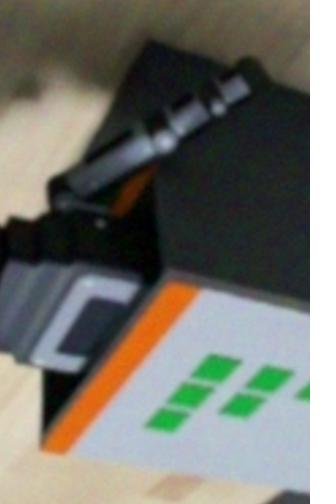

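>>> move(
  target=[0,0,0,0,0,0,-1,-1,-1,-1,-1,-1,0.0,-0.8, -0.0083,-0.0006,0,0,0,0,-1,-1,-1,-1,-1,-0.3,-0.7,-0.5],
  speed=0.03,
)

>>> move(
  target=[0,0,0,0,0,0,-1,-1,-1,-1,-1,-1,0.0,-0.8, 0,0,0,0,0,0,-1,-1,-1,-1,-1,-1,-0.7,-0.5],
  speed=0.03,
)

Scene clock: 271.30 s.
left_arm: end_effector_position=(+0.3000, +0.1999, +0.2781) hand_measured=(-1.000, -1.000, -1.000, -1.000, -1.000, -1.000) hand_load_n=(+0.0, +0.0, +0.0, +0.0, +0.0, +0.0) hand_stopped_by=(target, target, target, target, target, target) hand_force_limit=0.00 hand_speed=-0.80 end_effector_quat_wxyz=(+0.041, +0.897, -0.428, +0.098) | right_arm: end_effector_position=(+0.4768, +0.0049, +0.0632) hand_measured=(-1.000, -1.000, -1.000, -1.000, -1.000, -0.300) hand_load_n=(+0.0, +0.0, +0.0, +0.0, +0.0, +0.0) hand_stopped_by=(target, target, target, target, target, target) hand_force_limit=-0.70 hand_speed=-0.50 end_effector_quat_wxyz=(+0.514, -0.522, +0.486, -0.477)
Joint positions: left_arm=[4.307 -1.748 -1.509 1.88 -1.481 2.047] | right_arm=[-0.658 -0.988 1.82 -0.809 2.368 -3.122]
Joint torques (N m): left_arm=[10.22 46.77 7.54 -1.29 -0.72 1.66] | right_arm=[9.31 -67.29 0.09 -2.64 2.27 1.09]
Wrist force (N): left_arm=[0.0 0.0 0.7] | right_arm=[0.7 -0.8 1.1]
Wrist torque (N m): left_arm=[-0.02 0.02 -0.10] | right_arm=[-0.16 -0.37 -0.01]
Wrist force, peak (N): left_arm=[0.1 -0.2 1.0] | right_arm=[2.0 -1.5 -3.3]
Hand target: left_arm +0.3000, +0.1999, +0.2781; +0.041, +0.897, -0.428, +0.098 | right_arm +0.4766, +0.0049, +0.0632; +0.514, -0.522, +0.486, -0.477
Off the commanded pose: left_arm 0.000 m, 0 deg | right_arm 0.000 m, 0 deg.
move: done

Scene clock: 272.10 s.
left_arm: end_effector_position=(+0.3000, +0.1999, +0.2781) hand_measured=(-1.000, -1.000, -1.000, -1.000, -1.000, -1.000) hand_load_n=(+0.0, +0.0, +0.0, +0.0, +0.0, +0.0) hand_stopped_by=(target, target, target, target, target, target) hand_force_limit=0.00 hand_speed=-0.80 end_effector_quat_wxyz=(+0.041, +0.897, -0.428, +0.098) | right_arm: end_effector_position=(+0.4766, +0.0049, +0.0632) hand_measured=(-1.000, -1.000, -1.000, -1.000, -1.000, -1.000) hand_load_n=(+0.0, +0.0, +0.0, +0.0, +0.0, +0.0) hand_stopped_by=(target, target, target, target, target, target) hand_force_limit=-0.70 hand_speed=-0.50 end_effector_quat_wxyz=(+0.514, -0.522, +0.486, -0.477)
Joint positions: left_arm=[4.307 -1.748 -1.509 1.88 -1.481 2.047] | right_arm=[-0.657 -0.988 1.821 -0.809 2.369 -3.122]
Joint torques (N m): left_arm=[9.66 46.79 8.4 -1.12 -0.79 1.56] | right_arm=[8.53 -66.7 0.55 -2.67 2.26 1.02]
Wrist force (N): left_arm=[0.2 0.1 0.7] | right_arm=[0.6 -0.6 0.8]
Wrist torque (N m): left_arm=[0.00 0.00 -0.10] | right_arm=[-0.11 -0.37 -0.01]
Wrist force, peak (N): left_arm=[0.2 -0.1 1.0] | right_arm=[0.7 -0.8 1.1]
Hand target: left_arm +0.3000, +0.1999, +0.2781; +0.041, +0.897, -0.428, +0.098 | right_arm +0.4766, +0.0049, +0.0632; +0.514, -0.522, +0.486, -0.477
Off the commanded pose: left_arm 0.000 m, 0 deg | right_arm 0.000 m, 0 deg.
move: done

>>> move(
  target=[0,0,0,0,0,0,-1,-1,-1,-1,-1,-1,0.0,-0.8, 0.02,0.00147,0,0,0,0,-1,-1,-1,-1,-1,-1,-0.7,-0.5],
  speed=0.008,
  stop_force=3,
)

Scene clock: 274.67 s.
left_arm: end_effector_position=(+0.3000, +0.1999, +0.2781) hand_measured=(-1.000, -1.000, -1.000, -1.000, -1.000, -1.000) hand_load_n=(+0.0, +0.0, +0.0, +0.0, +0.0, +0.0) hand_stopped_by=(target, target, target, target, target, target) hand_force_limit=0.00 hand_speed=-0.80 end_effector_quat_wxyz=(+0.041, +0.897, -0.428, +0.098) | right_arm: end_effector_position=(+0.4829, +0.0054, +0.0632) hand_measured=(-1.000, -1.000, -1.000, -1.000, -1.000, -1.000) hand_load_n=(+0.0, +0.5, -0.5, +0.0, +0.0, +0.0) hand_stopped_by=(target, target, target, target, target, target) hand_force_limit=-0.70 hand_speed=-0.50 end_effector_quat_wxyz=(+0.514, -0.522, +0.486, -0.477)
Joint positions: left_arm=[4.307 -1.748 -1.509 1.88 -1.481 2.047] | right_arm=[-0.666 -0.983 1.811 -0.804 2.359 -3.122]
Joint torques (N m): left_arm=[9.28 43.93 8.07 -1.1 -0.57 1.61] | right_arm=[7.54 -67.02 -2.12 -2.85 2.65 0.57]
Wrist force (N): left_arm=[0.3 -0.1 0.7] | right_arm=[-0.3 -0.4 -2.8]
Wrist torque (N m): left_arm=[-0.02 -0.02 -0.09] | right_arm=[-0.03 -0.41 -0.04]
Wrist force, peak (N): left_arm=[0.0 0.0 1.0] | right_arm=[-0.8 -0.9 -4.2]
Hand target: left_arm +0.3000, +0.1999, +0.2781; +0.041, +0.897, -0.428, +0.098 | right_arm +0.4829, +0.0054, +0.0632; +0.514, -0.522, +0.486, -0.477 (not the last commanded pose)
Off the commanded pose: left_arm 0.000 m, 0 deg | right_arm 0.006 m, 0 deg.
move: contact (right_arm)

>>> move(
  target=[0,0,0,0,0,0,-1,-1,-1,-1,-1,-1,0.0,-0.8, -0.0133,-0.00098,0,0,0,0,-1,-1,-1,-1,-1,-1,-0.7,-0.5],
  speed=0.03,
)

>>> move(
  target=[0,0,0,0,0,0,-1,-1,-1,-1,-1,-1,0.0,-0.8, 0,0,0,0,0,0,-1,-1,-1,-1,-1,-0.6,-0.7,-0.6],
  speed=0.03,
)

>>> move(
  target=[0,0,0,0,0,0,-1,-1,-1,-1,-1,-1,0.0,-0.8, 0.02,0.00147,0,0,0,0,-1,-1,-1,-1,-1,-0.6,-0.7,-0.6],
  speed=0.006,
  stop_force=3,
)

Scene clock: 275.90 s.
left_arm: end_effector_position=(+0.3000, +0.1999, +0.2781) hand_measured=(-1.000, -1.000, -1.000, -1.000, -1.000, -1.000) hand_load_n=(+0.0, +0.0, +0.0, +0.0, +0.0, +0.0) hand_stopped_by=(target, target, target, target, target, target) hand_force_limit=0.00 hand_speed=-0.80 end_effector_quat_wxyz=(+0.041, +0.897, -0.428, +0.098) | right_arm: end_effector_position=(+0.4751, +0.0048, +0.0632) hand_measured=(-1.000, -1.000, -1.000, -1.000, -1.000, -1.000) hand_load_n=(+0.0, +0.0, +0.0, +0.0, +0.0, +0.0) hand_stopped_by=(target, target, target, target, target, target) hand_force_limit=-0.70 hand_speed=-0.50 end_effector_quat_wxyz=(+0.514, -0.522, +0.486, -0.477)
Joint positions: left_arm=[4.307 -1.748 -1.509 1.88 -1.481 2.047] | right_arm=[-0.655 -0.989 1.823 -0.81 2.371 -3.122]
Joint torques (N m): left_arm=[9.8 45.49 6.63 -1.26 -0.84 1.47] | right_arm=[9.61 -67.02 0.8 -2.54 2.25 1.21]
Wrist force (N): left_arm=[0.1 -0.1 0.8] | right_arm=[0.0 -0.7 0.6]
Wrist torque (N m): left_arm=[-0.03 0.02 -0.10] | right_arm=[-0.12 -0.34 -0.03]
Wrist force, peak (N): left_arm=[0.2 0.0 1.1] | right_arm=[-0.4 -0.5 -3.0]
Hand target: left_arm +0.3000, +0.1999, +0.2781; +0.041, +0.897, -0.428, +0.098 | right_arm +0.4749, +0.0048, +0.0632; +0.514, -0.522, +0.486, -0.477
Off the commanded pose: left_arm 0.000 m, 0 deg | right_arm 0.000 m, 0 deg.
move: done

Scene clock: 276.53 s.
left_arm: end_effector_position=(+0.3000, +0.1999, +0.2781) hand_measured=(-1.000, -1.000, -1.000, -1.000, -1.000, -1.000) hand_load_n=(+0.0, +0.0, +0.0, +0.0, +0.0, +0.0) hand_stopped_by=(target, target, target, target, target, target) hand_force_limit=0.00 hand_speed=-0.80 end_effector_quat_wxyz=(+0.041, +0.897, -0.428, +0.098) | right_arm: end_effector_position=(+0.4749, +0.0048, +0.0632) hand_measured=(-1.000, -1.000, -1.000, -1.000, -1.000, -0.600) hand_load_n=(+0.5, +0.0, +0.0, +0.0, +0.0, +0.0) hand_stopped_by=(target, target, target, target, target, target) hand_force_limit=-0.70 hand_speed=-0.60 end_effector_quat_wxyz=(+0.514, -0.522, +0.486, -0.477)
Joint positions: left_arm=[4.307 -1.748 -1.509 1.88 -1.481 2.047] | right_arm=[-0.655 -0.989 1.823 -0.81 2.371 -3.122]
Joint torques (N m): left_arm=[8.82 45.87 7.31 -1.35 -0.59 1.6] | right_arm=[8.9 -66.46 0.44 -2.58 2.35 1.1]
Wrist force (N): left_arm=[-0.1 -0.1 0.9] | right_arm=[0.0 -0.8 0.5]
Wrist torque (N m): left_arm=[-0.05 0.04 -0.11] | right_arm=[-0.12 -0.34 -0.02]
Wrist force, peak (N): left_arm=[0.1 0.1 1.0] | right_arm=[-0.1 -0.8 0.7]
Hand target: left_arm +0.3000, +0.1999, +0.2781; +0.041, +0.897, -0.428, +0.098 | right_arm +0.4749, +0.0048, +0.0632; +0.514, -0.522, +0.486, -0.477
Off the commanded pose: left_arm 0.000 m, 0 deg | right_arm 0.000 m, 0 deg.
move: done

Scene clock: 279.73 s.
left_arm: end_effector_position=(+0.3000, +0.1999, +0.2781) hand_measured=(-1.000, -1.000, -1.000, -1.000, -1.000, -1.000) hand_load_n=(+0.0, +0.0, +0.0, +0.0, +0.0, +0.0) hand_stopped_by=(target, target, target, target, target, target) hand_force_limit=0.00 hand_speed=-0.80 end_effector_quat_wxyz=(+0.041, +0.897, -0.428, +0.098) | right_arm: end_effector_position=(+0.4830, +0.0054, +0.0632) hand_measured=(-1.000, -1.000, -1.000, -1.000, -1.000, -0.600) hand_load_n=(+0.0, +0.0, -0.5, +0.0, +0.0, +0.0) hand_stopped_by=(target, target, target, target, target, target) hand_force_limit=-0.70 hand_speed=-0.60 end_effector_quat_wxyz=(+0.514, -0.522, +0.486, -0.477)
Joint positions: left_arm=[4.307 -1.748 -1.509 1.88 -1.481 2.047] | right_arm=[-0.666 -0.983 1.811 -0.804 2.359 -3.122]
Joint torques (N m): left_arm=[9.96 45.86 7.27 -1.24 -0.81 1.56] | right_arm=[8.75 -66.35 -3.03 -2.72 2.66 0.06]
Wrist force (N): left_arm=[0.2 0.1 0.8] | right_arm=[-0.4 -1.0 -3.2]
Wrist torque (N m): left_arm=[0.00 -0.01 -0.10] | right_arm=[-0.06 -0.41 -0.04]
Wrist force, peak (N): left_arm=[0.1 -0.1 1.1] | right_arm=[-0.8 -0.9 -4.1]
Hand target: left_arm +0.3000, +0.1999, +0.2781; +0.041, +0.897, -0.428, +0.098 | right_arm +0.4830, +0.0054, +0.0632; +0.514, -0.522, +0.486, -0.477 (not the last commanded pose)
Off the commanded pose: left_arm 0.000 m, 0 deg | right_arm 0.004 m, 0 deg.
move: contact (right_arm)

>>> move(
  target=[0,0,0,0,0,0,-1,-1,-1,-1,-1,-1,0.0,-0.8, -0.0017,-0.00012,0,0,0,0,-1,-1,-1,-1,-1,-0.6,-0.7,-0.6],
  speed=0.01,
)

>>> move(
  target=[0,0,0,0,0,0,-1,-1,-1,-1,-1,-1,0.0,-0.8, 0,0,-0.0215,0,0,0,-1,-1,-1,-1,-1,-0.6,-0.7,-0.6],
  speed=0.005,
  stop_force=3,
)

Scene clock: 280.53 s.
left_arm: end_effector_position=(+0.3000, +0.1999, +0.2781) hand_measured=(-1.000, -1.000, -1.000, -1.000, -1.000, -1.000) hand_load_n=(+0.0, +0.0, +0.0, +0.0, +0.0, +0.0) hand_stopped_by=(target, target, target, target, target, target) hand_force_limit=0.00 hand_speed=-0.80 end_effector_quat_wxyz=(+0.041, +0.897, -0.428, +0.098) | right_arm: end_effector_position=(+0.4820, +0.0054, +0.0632) hand_measured=(-1.000, -1.000, -1.000, -1.000, -1.000, -0.600) hand_load_n=(+0.0, +0.0, +0.0, +0.0, -0.5, +0.0) hand_stopped_by=(target, target, target, target, target, target) hand_force_limit=-0.70 hand_speed=-0.60 end_effector_quat_wxyz=(+0.514, -0.522, +0.486, -0.477)
Joint positions: left_arm=[4.307 -1.748 -1.509 1.88 -1.481 2.047] | right_arm=[-0.665 -0.983 1.812 -0.805 2.361 -3.122]
Joint torques (N m): left_arm=[9.85 46.55 6.6 -1.38 -0.74 1.8] | right_arm=[8.94 -66.65 0.26 -2.71 2.48 1.06]
Wrist force (N): left_arm=[0.3 -0.1 0.7] | right_arm=[0.0 -0.7 0.5]
Wrist torque (N m): left_arm=[-0.03 -0.02 -0.09] | right_arm=[-0.11 -0.32 -0.02]
Wrist force, peak (N): left_arm=[0.0 0.1 1.0] | right_arm=[-0.2 -0.9 -3.3]
Hand target: left_arm +0.3000, +0.1999, +0.2781; +0.041, +0.897, -0.428, +0.098 | right_arm +0.4820, +0.0054, +0.0632; +0.514, -0.522, +0.486, -0.477
Off the commanded pose: left_arm 0.000 m, 0 deg | right_arm 0.000 m, 0 deg.
move: done

Scene clock: 284.03 s.
left_arm: end_effector_position=(+0.3000, +0.1999, +0.2781) hand_measured=(-1.000, -1.000, -1.000, -1.000, -1.000, -1.000) hand_load_n=(+0.0, +0.0, +0.0, -0.5, +0.0, +0.0) hand_stopped_by=(target, target, target, target, target, target) hand_force_limit=0.00 hand_speed=-0.80 end_effector_quat_wxyz=(+0.041, +0.897, -0.428, +0.098) | right_arm: end_effector_position=(+0.4820, +0.0053, +0.0506) hand_measured=(-1.000, -1.000, -1.000, -1.000, -1.000, -0.600) hand_load_n=(+0.0, +0.0, +0.0, +0.0, +0.0, +1.0) hand_stopped_by=(target, target, target, target, target, target) hand_force_limit=-0.70 hand_speed=-0.60 end_effector_quat_wxyz=(+0.514, -0.522, +0.486, -0.477)
Joint positions: left_arm=[4.307 -1.748 -1.509 1.88 -1.481 2.047] | right_arm=[-0.665 -0.961 1.817 -0.832 2.361 -3.122]
Joint torques (N m): left_arm=[9.13 44.69 7.83 -1.2 -0.86 1.74] | right_arm=[10.21 -55.38 -3.06 1.05 1.24 1]
Wrist force (N): left_arm=[0.0 -0.1 0.5] | right_arm=[2.5 -5.1 -0.2]
Wrist torque (N m): left_arm=[-0.03 0.02 -0.10] | right_arm=[-0.15 -0.37 -0.03]
Wrist force, peak (N): left_arm=[0.0 0.0 1.1] | right_arm=[2.5 -5.3 -0.3]
Hand target: left_arm +0.3000, +0.1999, +0.2781; +0.041, +0.897, -0.428, +0.098 | right_arm +0.4820, +0.0054, +0.0507; +0.514, -0.522, +0.486, -0.477
Off the commanded pose: left_arm 0.000 m, 0 deg | right_arm 0.000 m, 0 deg.
move: contact (right_arm)

>>> move(
  target=[0,0,0,0,0,0,-1,-1,-1,-1,-1,-1,0.0,-0.8, 0,0,0.002,0,0,0,-1,-1,-1,-1,-1,-0.6,-0.7,-0.6],
  speed=0.01,
)

>>> move(
  target=[0,0,0,0,0,0,-1,-1,-1,-1,-1,-1,0.0,-0.8, 0,0,0,0,0,0,-1,-1,-1,-1,-1,-0.3,-0.8,-0.9],
  speed=0.01,
)

Scene clock: 286.27 s.
left_arm: end_effector_position=(+0.3000, +0.1999, +0.2781) hand_measured=(-1.000, -1.000, -1.000, -1.000, -1.000, -1.000) hand_load_n=(+0.0, -0.5, +0.0, +0.0, +0.0, +0.0) hand_stopped_by=(target, target, target, target, target, target) hand_force_limit=0.00 hand_speed=-0.80 end_effector_quat_wxyz=(+0.041, +0.897, -0.428, +0.098) | right_arm: end_effector_position=(+0.4820, +0.0053, +0.0518) hand_measured=(-1.000, -1.000, -1.000, -1.000, -1.000, -0.600) hand_load_n=(-0.5, +0.0, +0.0, +0.0, +0.0, +0.0) hand_stopped_by=(target, target, target, target, target, target) hand_force_limit=-0.70 hand_speed=-0.60 end_effector_quat_wxyz=(+0.514, -0.522, +0.486, -0.477)
Joint positions: left_arm=[4.307 -1.748 -1.509 1.88 -1.481 2.047] | right_arm=[-0.665 -0.963 1.816 -0.83 2.361 -3.122]
Joint torques (N m): left_arm=[9.13 46.1 8.26 -1.46 -0.97 1.86] | right_arm=[9.08 -67.13 -26.55 1.01 1.06 0.72]
Wrist force (N): left_arm=[0.0 -0.2 0.7] | right_arm=[1.4 -0.8 1.8]
Wrist torque (N m): left_arm=[-0.05 0.02 -0.09] | right_arm=[-0.18 -0.37 0.00]
Wrist force, peak (N): left_arm=[0.2 -0.2 1.0] | right_arm=[2.3 -5.2 -0.2]
Hand target: left_arm +0.3000, +0.1999, +0.2781; +0.041, +0.897, -0.428, +0.098 | right_arm +0.4820, +0.0054, +0.0519; +0.514, -0.522, +0.486, -0.477
Off the commanded pose: left_arm 0.000 m, 0 deg | right_arm 0.000 m, 0 deg.
move: done

Scene clock: 286.77 s.
left_arm: end_effector_position=(+0.3000, +0.1999, +0.2781) hand_measured=(-1.000, -1.000, -1.000, -1.000, -1.000, -1.000) hand_load_n=(+0.0, +0.0, +0.0, +0.0, +0.0, +0.0) hand_stopped_by=(target, target, target, target, target, target) hand_force_limit=0.00 hand_speed=-0.80 end_effector_quat_wxyz=(+0.041, +0.897, -0.428, +0.098) | right_arm: end_effector_position=(+0.4820, +0.0054, +0.0519) hand_measured=(-1.000, -1.000, -1.000, -1.000, -1.000, -0.582) hand_load_n=(+0.0, +0.0, +0.0, +0.5, +0.0, +2.0) hand_stopped_by=(target, target, target, target, target, force) hand_force_limit=-0.80 hand_speed=-0.90 end_effector_quat_wxyz=(+0.514, -0.522, +0.486, -0.477)
Joint positions: left_arm=[4.307 -1.748 -1.509 1.88 -1.481 2.047] | right_arm=[-0.665 -0.963 1.816 -0.83 2.361 -3.122]
Joint torques (N m): left_arm=[9.44 46.74 7.03 -1.73 -0.93 1.69] | right_arm=[9.08 -63.93 -27.8 0.96 1.27 0.56]
Wrist force (N): left_arm=[0.2 0.0 0.8] | right_arm=[1.9 -2.2 2.3]
Wrist torque (N m): left_arm=[-0.02 0.00 -0.10] | right_arm=[-0.16 -0.45 -0.06]
Wrist force, peak (N): left_arm=[0.1 0.0 1.0] | right_arm=[1.9 -2.8 2.4]
Hand target: left_arm +0.3000, +0.1999, +0.2781; +0.041, +0.897, -0.428, +0.098 | right_arm +0.4820, +0.0054, +0.0519; +0.514, -0.522, +0.486, -0.477
Off the commanded pose: left_arm 0.000 m, 0 deg | right_arm 0.000 m, 0 deg.
move: done

>>> move(
  target=[0,0,0,0,0,0,-1,-1,-1,-1,-1,-1,0.0,-0.8, 0,0,0,0,0,0,-1,-1,-1,-1,-1,-0.32,-0.4,-0.9],
  speed=0.01,
)

>>> wait(
  seconds=0.3,
)

Scene clock: 287.40 s.
left_arm: end_effector_position=(+0.3000, +0.1999, +0.2781) hand_measured=(-1.000, -1.000, -1.000, -1.000, -1.000, -1.000) hand_load_n=(+0.0, +0.0, +0.0, +0.0, +0.0, +0.0) hand_stopped_by=(target, target, target, target, target, target) hand_force_limit=0.00 hand_speed=-0.80 end_effector_quat_wxyz=(+0.041, +0.897, -0.428, +0.098) | right_arm: end_effector_position=(+0.4820, +0.0054, +0.0519) hand_measured=(-1.000, -1.000, -1.000, -1.000, -1.000, -0.576) hand_load_n=(-0.5, +0.0, +0.0, +0.0, +0.0, +2.5) hand_stopped_by=(target, target, target, target, target, force) hand_force_limit=-0.40 hand_speed=-0.90 end_effector_quat_wxyz=(+0.514, -0.522, +0.486, -0.477)
Joint positions: left_arm=[4.307 -1.748 -1.509 1.88 -1.481 2.047] | right_arm=[-0.665 -0.963 1.816 -0.83 2.361 -3.122]
Joint torques (N m): left_arm=[8.52 46.13 6.59 -1.46 -0.94 1.55] | right_arm=[8.73 -60.21 -27.4 1.09 1.22 0.68]
Wrist force (N): left_arm=[0.1 0.2 0.5] | right_arm=[1.7 -2.9 2.5]
Wrist torque (N m): left_arm=[0.03 0.00 -0.10] | right_arm=[-0.12 -0.45 -0.12]
Wrist force, peak (N): left_arm=[0.5 0.0 0.9] | right_arm=[1.9 -3.0 2.8]
Hand target: left_arm +0.3000, +0.1999, +0.2781; +0.041, +0.897, -0.428, +0.098 | right_arm +0.4820, +0.0054, +0.0519; +0.514, -0.522, +0.486, -0.477
Off the commanded pose: left_arm 0.000 m, 0 deg | right_arm 0.000 m, 0 deg.
move: done

Scene clock: 287.70 s.
left_arm: end_effector_position=(+0.3000, +0.1999, +0.2781) hand_measured=(-1.000, -1.000, -1.000, -1.000, -1.000, -1.000) hand_load_n=(+0.0, -0.5, +0.0, +0.0, +0.0, +0.0) hand_stopped_by=(target, target, target, target, target, target) hand_force_limit=0.00 hand_speed=-0.80 end_effector_quat_wxyz=(+0.041, +0.897, -0.428, +0.098) | right_arm: end_effector_position=(+0.4820, +0.0054, +0.0519) hand_measured=(-1.000, -1.000, -1.000, -1.000, -1.000, -0.576) hand_load_n=(+0.0, +0.0, +0.0, +0.0, +0.0, +3.0) hand_stopped_by=(target, target, target, target, target, force) hand_force_limit=-0.40 hand_speed=-0.90 end_effector_quat_wxyz=(+0.514, -0.522, +0.486, -0.477)
Joint positions: left_arm=[4.307 -1.748 -1.509 1.88 -1.481 2.047] | right_arm=[-0.665 -0.963 1.816 -0.83 2.361 -3.122]
Joint torques (N m): left_arm=[9.32 46.33 8.14 -1.47 -0.92 1.52] | right_arm=[9.35 -59.42 -27.53 0.95 0.97 0.74]
Wrist force (N): left_arm=[0.2 0.0 0.7] | right_arm=[1.8 -3.0 2.2]
Wrist torque (N m): left_arm=[-0.01 0.00 -0.10] | right_arm=[-0.11 -0.46 -0.12]
Wrist force, peak (N): left_arm=[0.0 -0.1 0.8] | right_arm=[1.7 -3.1 2.5]
Hand target: left_arm +0.3000, +0.1999, +0.2781; +0.041, +0.897, -0.428, +0.098 | right_arm +0.4820, +0.0054, +0.0519; +0.514, -0.522, +0.486, -0.477
Off the commanded pose: left_arm 0.000 m, 0 deg | right_arm 0.000 m, 0 deg.
wait: 0.30 s; at rest by 0.17 s

>>> move(
  target=[0,0,0,0,0,0,-1,-1,-1,-1,-1,-1,0.0,-0.8, 0,0,0,0,0,0,-1,-1,-1,-1,-1,-0.3,0.0,-0.9],
  speed=0.01,
)

>>> wait(
  seconds=0.3,
)

Scene clock: 288.70 s.
left_arm: end_effector_position=(+0.3000, +0.1999, +0.2781) hand_measured=(-1.000, -1.000, -1.000, -1.000, -1.000, -1.000) hand_load_n=(+0.0, +0.0, +0.0, +0.0, +0.0, +0.0) hand_stopped_by=(target, target, target, target, target, target) hand_force_limit=0.00 hand_speed=-0.80 end_effector_quat_wxyz=(+0.041, +0.897, -0.428, +0.098) | right_arm: end_effector_position=(+0.4820, +0.0054, +0.0519) hand_measured=(-1.000, -1.000, -1.000, -1.000, -1.000, -0.390) hand_load_n=(+0.0, +0.0, +0.0, -0.5, +0.0, +4.5) hand_stopped_by=(target, target, target, target, target, force) hand_force_limit=0.00 hand_speed=-0.90 end_effector_quat_wxyz=(+0.514, -0.522, +0.486, -0.477)
Joint positions: left_arm=[4.307 -1.748 -1.509 1.88 -1.481 2.047] | right_arm=[-0.665 -0.963 1.816 -0.83 2.361 -3.122]
Joint torques (N m): left_arm=[10.36 45.48 7.64 -1.58 -0.8 1.53] | right_arm=[9.23 -53.22 -28.18 0.78 1.18 0.78]
Wrist force (N): left_arm=[0.0 0.0 0.6] | right_arm=[1.9 -4.6 3.0]
Wrist torque (N m): left_arm=[-0.01 0.02 -0.10] | right_arm=[-0.11 -0.46 -0.22]
Wrist force, peak (N): left_arm=[-0.1 -0.1 1.0] | right_arm=[1.9 -5.1 3.1]
Hand target: left_arm +0.3000, +0.1999, +0.2781; +0.041, +0.897, -0.428, +0.098 | right_arm +0.4820, +0.0054, +0.0519; +0.514, -0.522, +0.486, -0.477
Off the commanded pose: left_arm 0.000 m, 0 deg | right_arm 0.000 m, 0 deg.
move: done

Scene clock: 289.00 s.
left_arm: end_effector_position=(+0.3000, +0.1999, +0.2781) hand_measured=(-1.000, -1.000, -1.000, -1.000, -1.000, -1.000) hand_load_n=(+0.0, +0.0, +0.0, +0.0, +0.0, +0.0) hand_stopped_by=(target, target, target, target, target, target) hand_force_limit=0.00 hand_speed=-0.80 end_effector_quat_wxyz=(+0.041, +0.897, -0.428, +0.098) | right_arm: end_effector_position=(+0.4820, +0.0054, +0.0519) hand_measured=(-1.000, -1.000, -1.000, -1.000, -1.000, -0.390) hand_load_n=(+0.0, +0.0, -0.5, +0.0, -0.5, +4.5) hand_stopped_by=(target, target, target, target, target, force) hand_force_limit=0.00 hand_speed=-0.90 end_effector_quat_wxyz=(+0.514, -0.522, +0.486, -0.477)
Joint positions: left_arm=[4.307 -1.748 -1.509 1.88 -1.481 2.047] | right_arm=[-0.665 -0.963 1.816 -0.83 2.361 -3.122]
Joint torques (N m): left_arm=[9.2 44.21 7.01 -1.26 -0.79 1.4] | right_arm=[9.75 -51.33 -27.92 0.98 1.07 0.65]
Wrist force (N): left_arm=[0.2 0.2 0.9] | right_arm=[1.8 -4.9 3.1]
Wrist torque (N m): left_arm=[0.01 -0.01 -0.10] | right_arm=[-0.15 -0.46 -0.23]
Wrist force, peak (N): left_arm=[0.2 0.2 0.9] | right_arm=[1.8 -4.9 3.1]
Hand target: left_arm +0.3000, +0.1999, +0.2781; +0.041, +0.897, -0.428, +0.098 | right_arm +0.4820, +0.0054, +0.0519; +0.514, -0.522, +0.486, -0.477
Off the commanded pose: left_arm 0.000 m, 0 deg | right_arm 0.000 m, 0 deg.
wait: 0.30 s; at rest by 0.17 s

>>> move(
  target=[0,0,0,0,0,0,-1,-1,-1,-1,-1,-1,0.0,-0.8, 0,0,0,0,0,0,-1,-1,-1,-1,-1,-0.28,0.4,-0.9],
  speed=0.01,
)

>>> wait(
  seconds=0.3,
)

Scene clock: 289.63 s.
left_arm: end_effector_position=(+0.3000, +0.1999, +0.2781) hand_measured=(-1.000, -1.000, -1.000, -1.000, -1.000, -1.000) hand_load_n=(+0.0, +0.0, +0.0, +0.0, +0.0, +0.0) hand_stopped_by=(target, target, target, target, target, target) hand_force_limit=0.00 hand_speed=-0.80 end_effector_quat_wxyz=(+0.041, +0.897, -0.428, +0.098) | right_arm: end_effector_position=(+0.4820, +0.0054, +0.0519) hand_measured=(-1.000, -1.000, -1.000, -1.000, -1.000, -0.384) hand_load_n=(+0.0, +0.0, +0.0, +0.0, +0.0, +7.0) hand_stopped_by=(target, target, target, target, target, force) hand_force_limit=0.40 hand_speed=-0.90 end_effector_quat_wxyz=(+0.514, -0.522, +0.486, -0.477)
Joint positions: left_arm=[4.307 -1.748 -1.509 1.88 -1.481 2.047] | right_arm=[-0.665 -0.963 1.816 -0.83 2.361 -3.122]
Joint torques (N m): left_arm=[9.64 46.56 7.35 -1.61 -0.64 1.62] | right_arm=[9.27 -48.3 -28.46 0.97 1.24 0.7]
Wrist force (N): left_arm=[0.1 -0.1 0.7] | right_arm=[2.2 -6.9 3.5]
Wrist torque (N m): left_arm=[-0.03 0.01 -0.09] | right_arm=[-0.07 -0.50 -0.35]
Wrist force, peak (N): left_arm=[-0.3 -0.2 1.0] | right_arm=[2.3 -7.6 3.8]
Hand target: left_arm +0.3000, +0.1999, +0.2781; +0.041, +0.897, -0.428, +0.098 | right_arm +0.4820, +0.0054, +0.0519; +0.514, -0.522, +0.486, -0.477
Off the commanded pose: left_arm 0.000 m, 0 deg | right_arm 0.000 m, 0 deg.
move: done

Scene clock: 289.93 s.
left_arm: end_effector_position=(+0.3000, +0.1999, +0.2781) hand_measured=(-1.000, -1.000, -1.000, -1.000, -1.000, -1.000) hand_load_n=(+0.0, +0.0, +0.0, +0.0, +0.0, +0.0) hand_stopped_by=(target, target, target, target, target, target) hand_force_limit=0.00 hand_speed=-0.80 end_effector_quat_wxyz=(+0.041, +0.897, -0.428, +0.098) | right_arm: end_effector_position=(+0.4820, +0.0054, +0.0519) hand_measured=(-1.000, -1.000, -1.000, -1.000, -1.000, -0.384) hand_load_n=(+0.0, +0.0, +0.0, +0.0, +0.0, +7.0) hand_stopped_by=(target, target, target, target, target, force) hand_force_limit=0.40 hand_speed=-0.90 end_effector_quat_wxyz=(+0.514, -0.522, +0.486, -0.477)
Joint positions: left_arm=[4.307 -1.748 -1.509 1.88 -1.481 2.047] | right_arm=[-0.665 -0.963 1.816 -0.83 2.361 -3.122]
Joint torques (N m): left_arm=[9.76 44.03 6.16 -1.58 -0.97 1.58] | right_arm=[9.36 -46.24 -28.25 1.03 1 0.67]
Wrist force (N): left_arm=[0.1 0.0 0.6] | right_arm=[2.2 -6.8 3.6]
Wrist torque (N m): left_arm=[-0.01 0.01 -0.10] | right_arm=[-0.07 -0.50 -0.35]
Wrist force, peak (N): left_arm=[0.2 -0.3 0.9] | right_arm=[2.2 -6.9 3.7]
Hand target: left_arm +0.3000, +0.1999, +0.2781; +0.041, +0.897, -0.428, +0.098 | right_arm +0.4820, +0.0054, +0.0519; +0.514, -0.522, +0.486, -0.477
Off the commanded pose: left_arm 0.000 m, 0 deg | right_arm 0.000 m, 0 deg.
wait: 0.30 s; at rest by 0.17 s

>>> move(
  target=[0,0,0,0,0,0,-1,-1,-1,-1,-1,-1,0.0,-0.8, 0,0,0,0,0,0,-1,-1,-1,-1,-1,-0.46,0.4,-0.9],
  speed=0.01,
)

>>> move(
  target=[0,0,0,0,0,0,-1,-1,-1,-1,-1,-1,0.0,-0.8, 0,0,0,0,0,0,-1,-1,-1,-1,-1,-0.54,0.4,-0.9],
  speed=0.01,
)

>>> move(
  target=[0,0,0,0,0,0,-1,-1,-1,-1,-1,-1,0.0,-0.8, 0,0,0,0,0,0,-1,-1,-1,-1,-1,-0.64,0.4,-0.9],
  speed=0.01,
)

Scene clock: 290.87 s.
left_arm: end_effector_position=(+0.3000, +0.1999, +0.2781) hand_measured=(-1.000, -1.000, -1.000, -1.000, -1.000, -1.000) hand_load_n=(-0.5, +0.0, +0.0, +0.0, +0.0, +0.0) hand_stopped_by=(target, target, target, target, target, target) hand_force_limit=0.00 hand_speed=-0.80 end_effector_quat_wxyz=(+0.041, +0.897, -0.428, +0.098) | right_arm: end_effector_position=(+0.4820, +0.0054, +0.0519) hand_measured=(-1.000, -1.000, -1.000, -1.000, -1.000, -0.460) hand_load_n=(+0.0, +0.0, +0.0, +0.0, +0.0, +0.0) hand_stopped_by=(target, target, target, target, target, target) hand_force_limit=0.40 hand_speed=-0.90 end_effector_quat_wxyz=(+0.514, -0.522, +0.486, -0.477)
Joint positions: left_arm=[4.307 -1.748 -1.509 1.88 -1.481 2.047] | right_arm=[-0.665 -0.963 1.816 -0.83 2.361 -3.122]
Joint torques (N m): left_arm=[9.34 45.37 8.31 -1.62 -0.77 1.51] | right_arm=[10.07 -42.25 -27.42 0.6 1.02 0.68]
Wrist force (N): left_arm=[-0.1 -0.1 0.7] | right_arm=[1.5 -0.7 1.6]
Wrist torque (N m): left_arm=[-0.03 0.02 -0.11] | right_arm=[-0.15 -0.38 0.01]
Wrist force, peak (N): left_arm=[0.2 0.0 1.1] | right_arm=[2.2 -7.0 3.6]
Hand target: left_arm +0.3000, +0.1999, +0.2781; +0.041, +0.897, -0.428, +0.098 | right_arm +0.4820, +0.0054, +0.0519; +0.514, -0.522, +0.486, -0.477
Off the commanded pose: left_arm 0.000 m, 0 deg | right_arm 0.000 m, 0 deg.
move: done

Scene clock: 291.43 s.
left_arm: end_effector_position=(+0.3000, +0.1999, +0.2781) hand_measured=(-1.000, -1.000, -1.000, -1.000, -1.000, -1.000) hand_load_n=(+0.0, +0.0, +0.0, +0.0, +0.0, +0.0) hand_stopped_by=(target, target, target, target, target, target) hand_force_limit=0.00 hand_speed=-0.80 end_effector_quat_wxyz=(+0.041, +0.897, -0.428, +0.098) | right_arm: end_effector_position=(+0.4820, +0.0054, +0.0519) hand_measured=(-1.000, -1.000, -1.000, -1.000, -1.000, -0.540) hand_load_n=(+0.0, +0.0, +0.0, +0.0, +0.0, -0.5) hand_stopped_by=(target, target, target, target, target, target) hand_force_limit=0.40 hand_speed=-0.90 end_effector_quat_wxyz=(+0.514, -0.522, +0.486, -0.477)
Joint positions: left_arm=[4.307 -1.748 -1.509 1.88 -1.481 2.047] | right_arm=[-0.665 -0.963 1.816 -0.83 2.361 -3.122]
Joint torques (N m): left_arm=[9.22 45.96 7.61 -1.52 -0.96 1.5] | right_arm=[8.64 -39.56 -27.65 -0.28 1.15 0.71]
Wrist force (N): left_arm=[0.0 0.0 0.7] | right_arm=[1.5 -0.7 1.7]
Wrist torque (N m): left_arm=[-0.02 0.02 -0.10] | right_arm=[-0.15 -0.38 0.01]
Wrist force, peak (N): left_arm=[0.1 0.1 1.0] | right_arm=[1.6 -0.9 1.7]
Hand target: left_arm +0.3000, +0.1999, +0.2781; +0.041, +0.897, -0.428, +0.098 | right_arm +0.4820, +0.0054, +0.0519; +0.514, -0.522, +0.486, -0.477
Off the commanded pose: left_arm 0.000 m, 0 deg | right_arm 0.000 m, 0 deg.
move: done

Scene clock: 292.07 s.
left_arm: end_effector_position=(+0.3000, +0.1999, +0.2781) hand_measured=(-1.000, -1.000, -1.000, -1.000, -1.000, -1.000) hand_load_n=(+0.0, +0.0, +0.0, +0.0, +0.0, +0.0) hand_stopped_by=(target, target, target, target, target, target) hand_force_limit=0.00 hand_speed=-0.80 end_effector_quat_wxyz=(+0.041, +0.897, -0.428, +0.098) | right_arm: end_effector_position=(+0.4820, +0.0054, +0.0519) hand_measured=(-1.000, -1.000, -1.000, -1.000, -1.000, -0.640) hand_load_n=(+0.0, +0.0, +0.0, +0.0, +0.0, +0.0) hand_stopped_by=(target, target, target, target, target, target) hand_force_limit=0.40 hand_speed=-0.90 end_effector_quat_wxyz=(+0.514, -0.522, +0.486, -0.477)
Joint positions: left_arm=[4.307 -1.748 -1.509 1.88 -1.481 2.047] | right_arm=[-0.665 -0.963 1.816 -0.83 2.361 -3.122]
Joint torques (N m): left_arm=[8.81 45.73 8.64 -1.45 -0.65 1.82] | right_arm=[9.61 -36.86 -27.82 -0.78 1.1 0.83]
Wrist force (N): left_arm=[0.2 0.2 0.8] | right_arm=[1.5 -0.7 1.6]
Wrist torque (N m): left_arm=[0.01 0.00 -0.10] | right_arm=[-0.15 -0.39 0.01]
Wrist force, peak (N): left_arm=[0.2 0.1 1.0] | right_arm=[1.8 -0.9 1.6]
Hand target: left_arm +0.3000, +0.1999, +0.2781; +0.041, +0.897, -0.428, +0.098 | right_arm +0.4820, +0.0054, +0.0519; +0.514, -0.522, +0.486, -0.477
Off the commanded pose: left_arm 0.000 m, 0 deg | right_arm 0.000 m, 0 deg.
move: done

>>> move(
  target=[0,0,0,0,0,0,-1,-1,-1,-1,-1,-1,0.0,-0.8, 0,0,0,0,0,0,-1,-1,-1,-1,-1,-1,-0.6,-0.6],
  speed=0.01,
  cameras=["cam_right_wrist"],
)

>>> zoom_image(
  camera="cam_right_wrist",
  region=[200, 40, 500, 440],
)

Scene clock: 293.30 s.
left_arm: end_effector_position=(+0.3000, +0.1999, +0.2781) hand_measured=(-1.000, -1.000, -1.000, -1.000, -1.000, -1.000) hand_load_n=(+0.0, +0.0, +0.0, +0.0, +0.0, +0.0) hand_stopped_by=(target, target, target, target, target, target) hand_force_limit=0.00 hand_speed=-0.80 end_effector_quat_wxyz=(+0.041, +0.897, -0.428, +0.098) | right_arm: end_effector_position=(+0.4820, +0.0054, +0.0519) hand_measured=(-1.000, -1.000, -1.000, -1.000, -1.000, -1.000) hand_load_n=(+0.0, +0.0, +0.0, -0.5, +0.0, +0.0) hand_stopped_by=(target, target, target, target, target, target) hand_force_limit=-0.60 hand_speed=-0.60 end_effector_quat_wxyz=(+0.514, -0.522, +0.486, -0.477)
Joint positions: left_arm=[4.307 -1.748 -1.509 1.88 -1.481 2.047] | right_arm=[-0.665 -0.963 1.816 -0.83 2.361 -3.122]
Joint torques (N m): left_arm=[9.51 45.9 7.36 -1.46 -0.98 1.72] | right_arm=[9.18 -29.1 -27.77 -1.88 1.07 0.69]
Wrist force (N): left_arm=[0.0 0.0 0.7] | right_arm=[1.6 -0.6 1.6]
Wrist torque (N m): left_arm=[-0.02 0.02 -0.10] | right_arm=[-0.13 -0.40 0.02]
Wrist force, peak (N): left_arm=[0.0 0.1 1.0] | right_arm=[1.7 -0.8 1.8]
Hand target: left_arm +0.3000, +0.1999, +0.2781; +0.041, +0.897, -0.428, +0.098 | right_arm +0.4820, +0.0054, +0.0519; +0.514, -0.522, +0.486, -0.477
Off the commanded pose: left_arm 0.000 m, 0 deg | right_arm 0.000 m, 0 deg.
move: done
Images, in order (width x height): cam_right_wrist 672x504.

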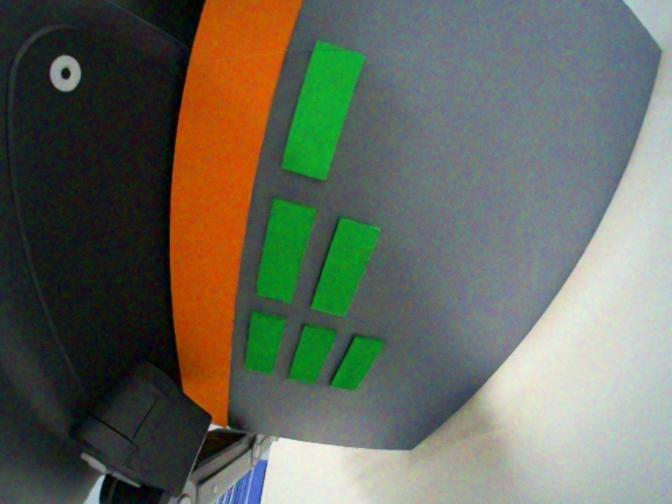

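Scaled by 1.260 from the camera's 672x504 image, which has a finer 960x720 frame.

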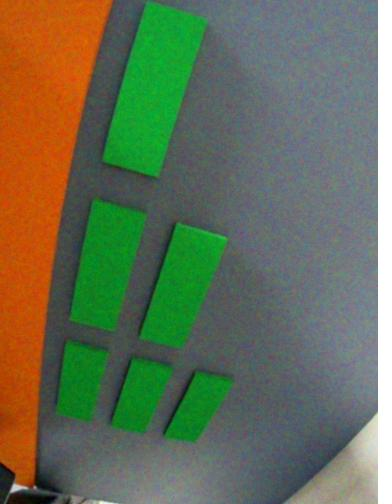

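>>> move(
  target=[
    [0,0,0,0,0,0,-1,-1,-1,-1,-1,-1,0.0,-0.8, -0.0418,0.00028,0.0188,0,0,0,-1,-1,-1,-1,-1,-1,-0.6,-0.6],
    [0,0,0,0,0,0,-1,-1,-1,-1,-1,-1,0.0,-0.8, -0.0069,0.00285,0.0188,0,0,0,-1,-1,-1,-1,-1,-1,-0.6,-0.6],
  ],
  speed=[0.05,0.03],
  cameras=["cam_right_wrist"],
)

Scene clock: 295.60 s.
left_arm: end_effector_position=(+0.3000, +0.1999, +0.2781) hand_measured=(-1.000, -1.000, -1.000, -1.000, -1.000, -1.000) hand_load_n=(+0.0, +0.0, +0.0, +0.0, +0.0, +0.0) hand_stopped_by=(target, target, target, target, target, target) hand_force_limit=0.00 hand_speed=-0.80 end_effector_quat_wxyz=(+0.041, +0.897, -0.428, +0.098) | right_arm: end_effector_position=(+0.4776, +0.0070, +0.0632) hand_measured=(-1.000, -1.000, -1.000, -1.000, -1.000, -1.000) hand_load_n=(+0.0, +0.0, -0.5, +0.0, +0.0, +0.0) hand_stopped_by=(target, target, target, target, target, target) hand_force_limit=-0.60 hand_speed=-0.60 end_effector_quat_wxyz=(+0.514, -0.522, +0.486, -0.477)
Joint positions: left_arm=[4.307 -1.748 -1.509 1.88 -1.481 2.047] | right_arm=[-0.656 -0.984 1.813 -0.805 2.369 -3.122]
Joint torques (N m): left_arm=[9.46 43.67 6.01 -1.35 -0.89 1.72] | right_arm=[-11.62 -17.19 -32.42 0.88 -1.78 -0.97]
Wrist force (N): left_arm=[0.0 0.0 0.9] | right_arm=[1.7 -0.8 1.5]
Wrist torque (N m): left_arm=[-0.02 0.03 -0.11] | right_arm=[-0.14 -0.41 0.02]
Wrist force, peak (N): left_arm=[-0.1 -0.1 1.0] | right_arm=[2.1 -0.8 2.3]
Hand target: left_arm +0.3000, +0.1999, +0.2781; +0.041, +0.897, -0.428, +0.098 | right_arm +0.4778, +0.0071, +0.0632; +0.514, -0.522, +0.486, -0.477
Off the commanded pose: left_arm 0.000 m, 0 deg | right_arm 0.000 m, 0 deg.
move: done
Images, in order (width x height): cam_right_wrist 672x504.

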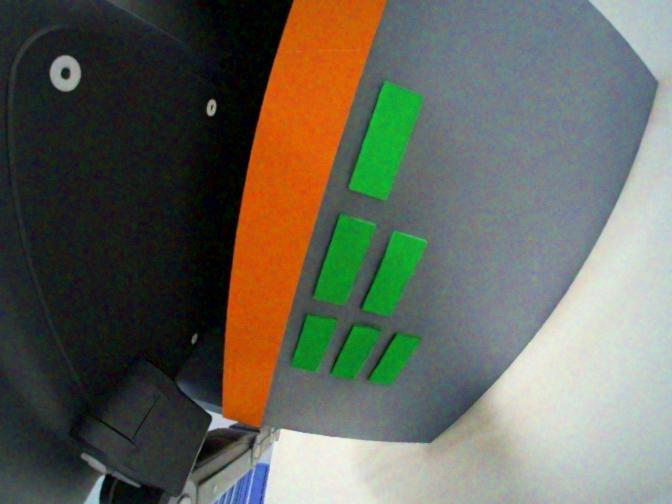

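>>> move(
  target=[0,0,0,0,0,0,-1,-1,-1,-1,-1,-1,0.0,-0.8, 0,0,-0.0187,0,0,0,-1,-1,-1,-1,-1,-1,-0.6,-0.6],
  speed=0.02,
  stop_force=4,
)

>>> move(
  target=[0,0,0,0,0,0,-1,-1,-1,-1,-1,-1,0.0,-0.8, 0,0,0,0,0,0,-1,-1,-1,-1,-0.6,-1,-0.8,-0.6],
  speed=0.02,
  cameras=["cam_right_wrist"],
)

Scene clock: 298.57 s.
left_arm: end_effector_position=(+0.3000, +0.1999, +0.2781) hand_measured=(-1.000, -1.000, -1.000, -1.000, -1.000, -1.000) hand_load_n=(+0.0, -0.5, +0.0, +0.0, +0.0, +0.0) hand_stopped_by=(target, target, target, target, target, target) hand_force_limit=0.00 hand_speed=-0.80 end_effector_quat_wxyz=(+0.041, +0.897, -0.428, +0.098) | right_arm: end_effector_position=(+0.4778, +0.0071, +0.0520) hand_measured=(-1.000, -1.000, -1.000, -1.000, -1.000, -1.000) hand_load_n=(+0.0, +0.0, +0.0, +0.0, +0.0, +0.0) hand_stopped_by=(target, target, target, target, target, target) hand_force_limit=-0.60 hand_speed=-0.60 end_effector_quat_wxyz=(+0.514, -0.522, +0.486, -0.477)
Joint positions: left_arm=[4.307 -1.748 -1.509 1.88 -1.481 2.047] | right_arm=[-0.656 -0.963 1.817 -0.83 2.369 -3.122]
Joint torques (N m): left_arm=[8.49 45.9 7.21 -1.58 -1.04 1.43] | right_arm=[-9.79 -17.46 -0.39 -2.71 -1.55 -1.16]
Wrist force (N): left_arm=[0.2 -0.1 0.7] | right_arm=[1.5 -0.6 1.6]
Wrist torque (N m): left_arm=[-0.04 -0.01 -0.09] | right_arm=[-0.13 -0.38 0.01]
Wrist force, peak (N): left_arm=[0.1 -0.2 1.0] | right_arm=[1.7 -0.8 1.7]
Hand target: left_arm +0.3000, +0.1999, +0.2781; +0.041, +0.897, -0.428, +0.098 | right_arm +0.4778, +0.0071, +0.0520; +0.514, -0.522, +0.486, -0.477
Off the commanded pose: left_arm 0.000 m, 0 deg | right_arm 0.000 m, 0 deg.
move: done

Scene clock: 299.17 s.
left_arm: end_effector_position=(+0.3000, +0.1999, +0.2781) hand_measured=(-1.000, -1.000, -1.000, -1.000, -1.000, -1.000) hand_load_n=(+0.0, +0.0, +0.0, +0.0, +0.0, +0.0) hand_stopped_by=(target, target, target, target, target, target) hand_force_limit=0.00 hand_speed=-0.80 end_effector_quat_wxyz=(+0.041, +0.897, -0.428, +0.098) | right_arm: end_effector_position=(+0.4778, +0.0071, +0.0520) hand_measured=(-1.000, -1.000, -1.000, -1.000, -0.636, -1.000) hand_load_n=(+0.0, +0.0, +0.0, +0.0, +2.0, +0.0) hand_stopped_by=(target, target, target, target, force, target) hand_force_limit=-0.80 hand_speed=-0.60 end_effector_quat_wxyz=(+0.514, -0.522, +0.486, -0.477)
Joint positions: left_arm=[4.307 -1.748 -1.509 1.88 -1.481 2.047] | right_arm=[-0.656 -0.963 1.817 -0.83 2.369 -3.122]
Joint torques (N m): left_arm=[8.02 44.91 7.21 -1.46 -1.05 1.54] | right_arm=[-9.59 -17.54 -0.79 -0.39 -1.92 -1.23]
Wrist force (N): left_arm=[0.0 0.0 0.8] | right_arm=[1.2 -2.6 2.0]
Wrist torque (N m): left_arm=[-0.03 0.03 -0.11] | right_arm=[-0.13 -0.40 -0.08]
Wrist force, peak (N): left_arm=[0.2 0.1 1.0] | right_arm=[1.4 -3.7 2.7]
Hand target: left_arm +0.3000, +0.1999, +0.2781; +0.041, +0.897, -0.428, +0.098 | right_arm +0.4778, +0.0071, +0.0520; +0.514, -0.522, +0.486, -0.477
Off the commanded pose: left_arm 0.000 m, 0 deg | right_arm 0.000 m, 0 deg.
move: done
Images, in order (width x height): cam_right_wrist 672x504.

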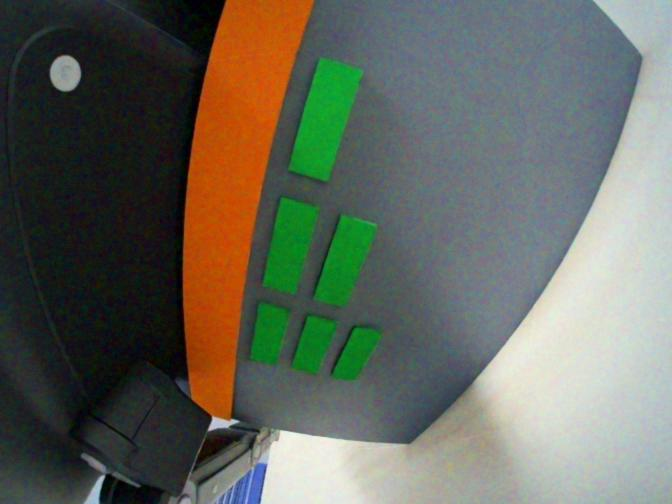

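>>> move(
  target=[0,0,0,0,0,0,-1,-1,-1,-1,-1,-1,0.0,-0.8, 0,0,0,0,0,0,-1,-1,-1,-1,-0.3,-1,0.0,-0.9],
  speed=0.02,
)

>>> wait(
  seconds=0.3,
)

Scene clock: 300.17 s.
left_arm: end_effector_position=(+0.3000, +0.1999, +0.2781) hand_measured=(-1.000, -1.000, -1.000, -1.000, -1.000, -1.000) hand_load_n=(+0.0, +0.0, +0.0, +0.0, +0.0, +0.0) hand_stopped_by=(target, target, target, target, target, target) hand_force_limit=0.00 hand_speed=-0.80 end_effector_quat_wxyz=(+0.041, +0.897, -0.428, +0.098) | right_arm: end_effector_position=(+0.4778, +0.0071, +0.0520) hand_measured=(-1.000, -1.000, -1.000, -1.000, -0.480, -1.000) hand_load_n=(-0.5, +0.0, +0.0, +0.0, +5.0, +0.0) hand_stopped_by=(target, target, target, target, force, target) hand_force_limit=0.00 hand_speed=-0.90 end_effector_quat_wxyz=(+0.514, -0.522, +0.486, -0.477)
Joint positions: left_arm=[4.307 -1.748 -1.509 1.88 -1.481 2.047] | right_arm=[-0.656 -0.963 1.817 -0.83 2.369 -3.122]
Joint torques (N m): left_arm=[8.76 44.87 7.76 -1.49 -0.86 1.74] | right_arm=[-8.49 -17.51 -0.62 1.25 -1.73 -1.09]
Wrist force (N): left_arm=[-0.1 0.0 0.7] | right_arm=[1.4 -4.9 3.5]
Wrist torque (N m): left_arm=[-0.02 0.03 -0.10] | right_arm=[-0.08 -0.47 -0.16]
Wrist force, peak (N): left_arm=[0.4 -0.2 1.0] | right_arm=[1.6 -5.0 4.1]
Hand target: left_arm +0.3000, +0.1999, +0.2781; +0.041, +0.897, -0.428, +0.098 | right_arm +0.4778, +0.0071, +0.0520; +0.514, -0.522, +0.486, -0.477
Off the commanded pose: left_arm 0.000 m, 0 deg | right_arm 0.000 m, 0 deg.
move: done

Scene clock: 300.47 s.
left_arm: end_effector_position=(+0.3000, +0.1999, +0.2781) hand_measured=(-1.000, -1.000, -1.000, -1.000, -1.000, -1.000) hand_load_n=(+0.0, +0.0, +0.0, +0.0, +0.0, +0.0) hand_stopped_by=(target, target, target, target, target, target) hand_force_limit=0.00 hand_speed=-0.80 end_effector_quat_wxyz=(+0.041, +0.897, -0.428, +0.098) | right_arm: end_effector_position=(+0.4778, +0.0071, +0.0520) hand_measured=(-1.000, -1.000, -1.000, -1.000, -0.480, -1.000) hand_load_n=(+0.0, +0.0, +0.0, +0.0, +5.0, +0.0) hand_stopped_by=(target, target, target, target, force, target) hand_force_limit=0.00 hand_speed=-0.90 end_effector_quat_wxyz=(+0.514, -0.522, +0.486, -0.477)
Joint positions: left_arm=[4.307 -1.748 -1.509 1.88 -1.481 2.047] | right_arm=[-0.656 -0.963 1.817 -0.83 2.369 -3.122]
Joint torques (N m): left_arm=[11.28 46.23 8.25 -1.52 -0.74 1.58] | right_arm=[-7.95 -18.11 0.59 1.02 -1.8 -1.15]
Wrist force (N): left_arm=[0.1 0.1 0.7] | right_arm=[1.5 -4.8 3.4]
Wrist torque (N m): left_arm=[0.00 0.01 -0.11] | right_arm=[-0.06 -0.48 -0.15]
Wrist force, peak (N): left_arm=[0.2 0.1 0.9] | right_arm=[1.5 -5.0 3.7]
Hand target: left_arm +0.3000, +0.1999, +0.2781; +0.041, +0.897, -0.428, +0.098 | right_arm +0.4778, +0.0071, +0.0520; +0.514, -0.522, +0.486, -0.477
Off the commanded pose: left_arm 0.000 m, 0 deg | right_arm 0.000 m, 0 deg.
wait: 0.30 s; at rest by 0.17 s


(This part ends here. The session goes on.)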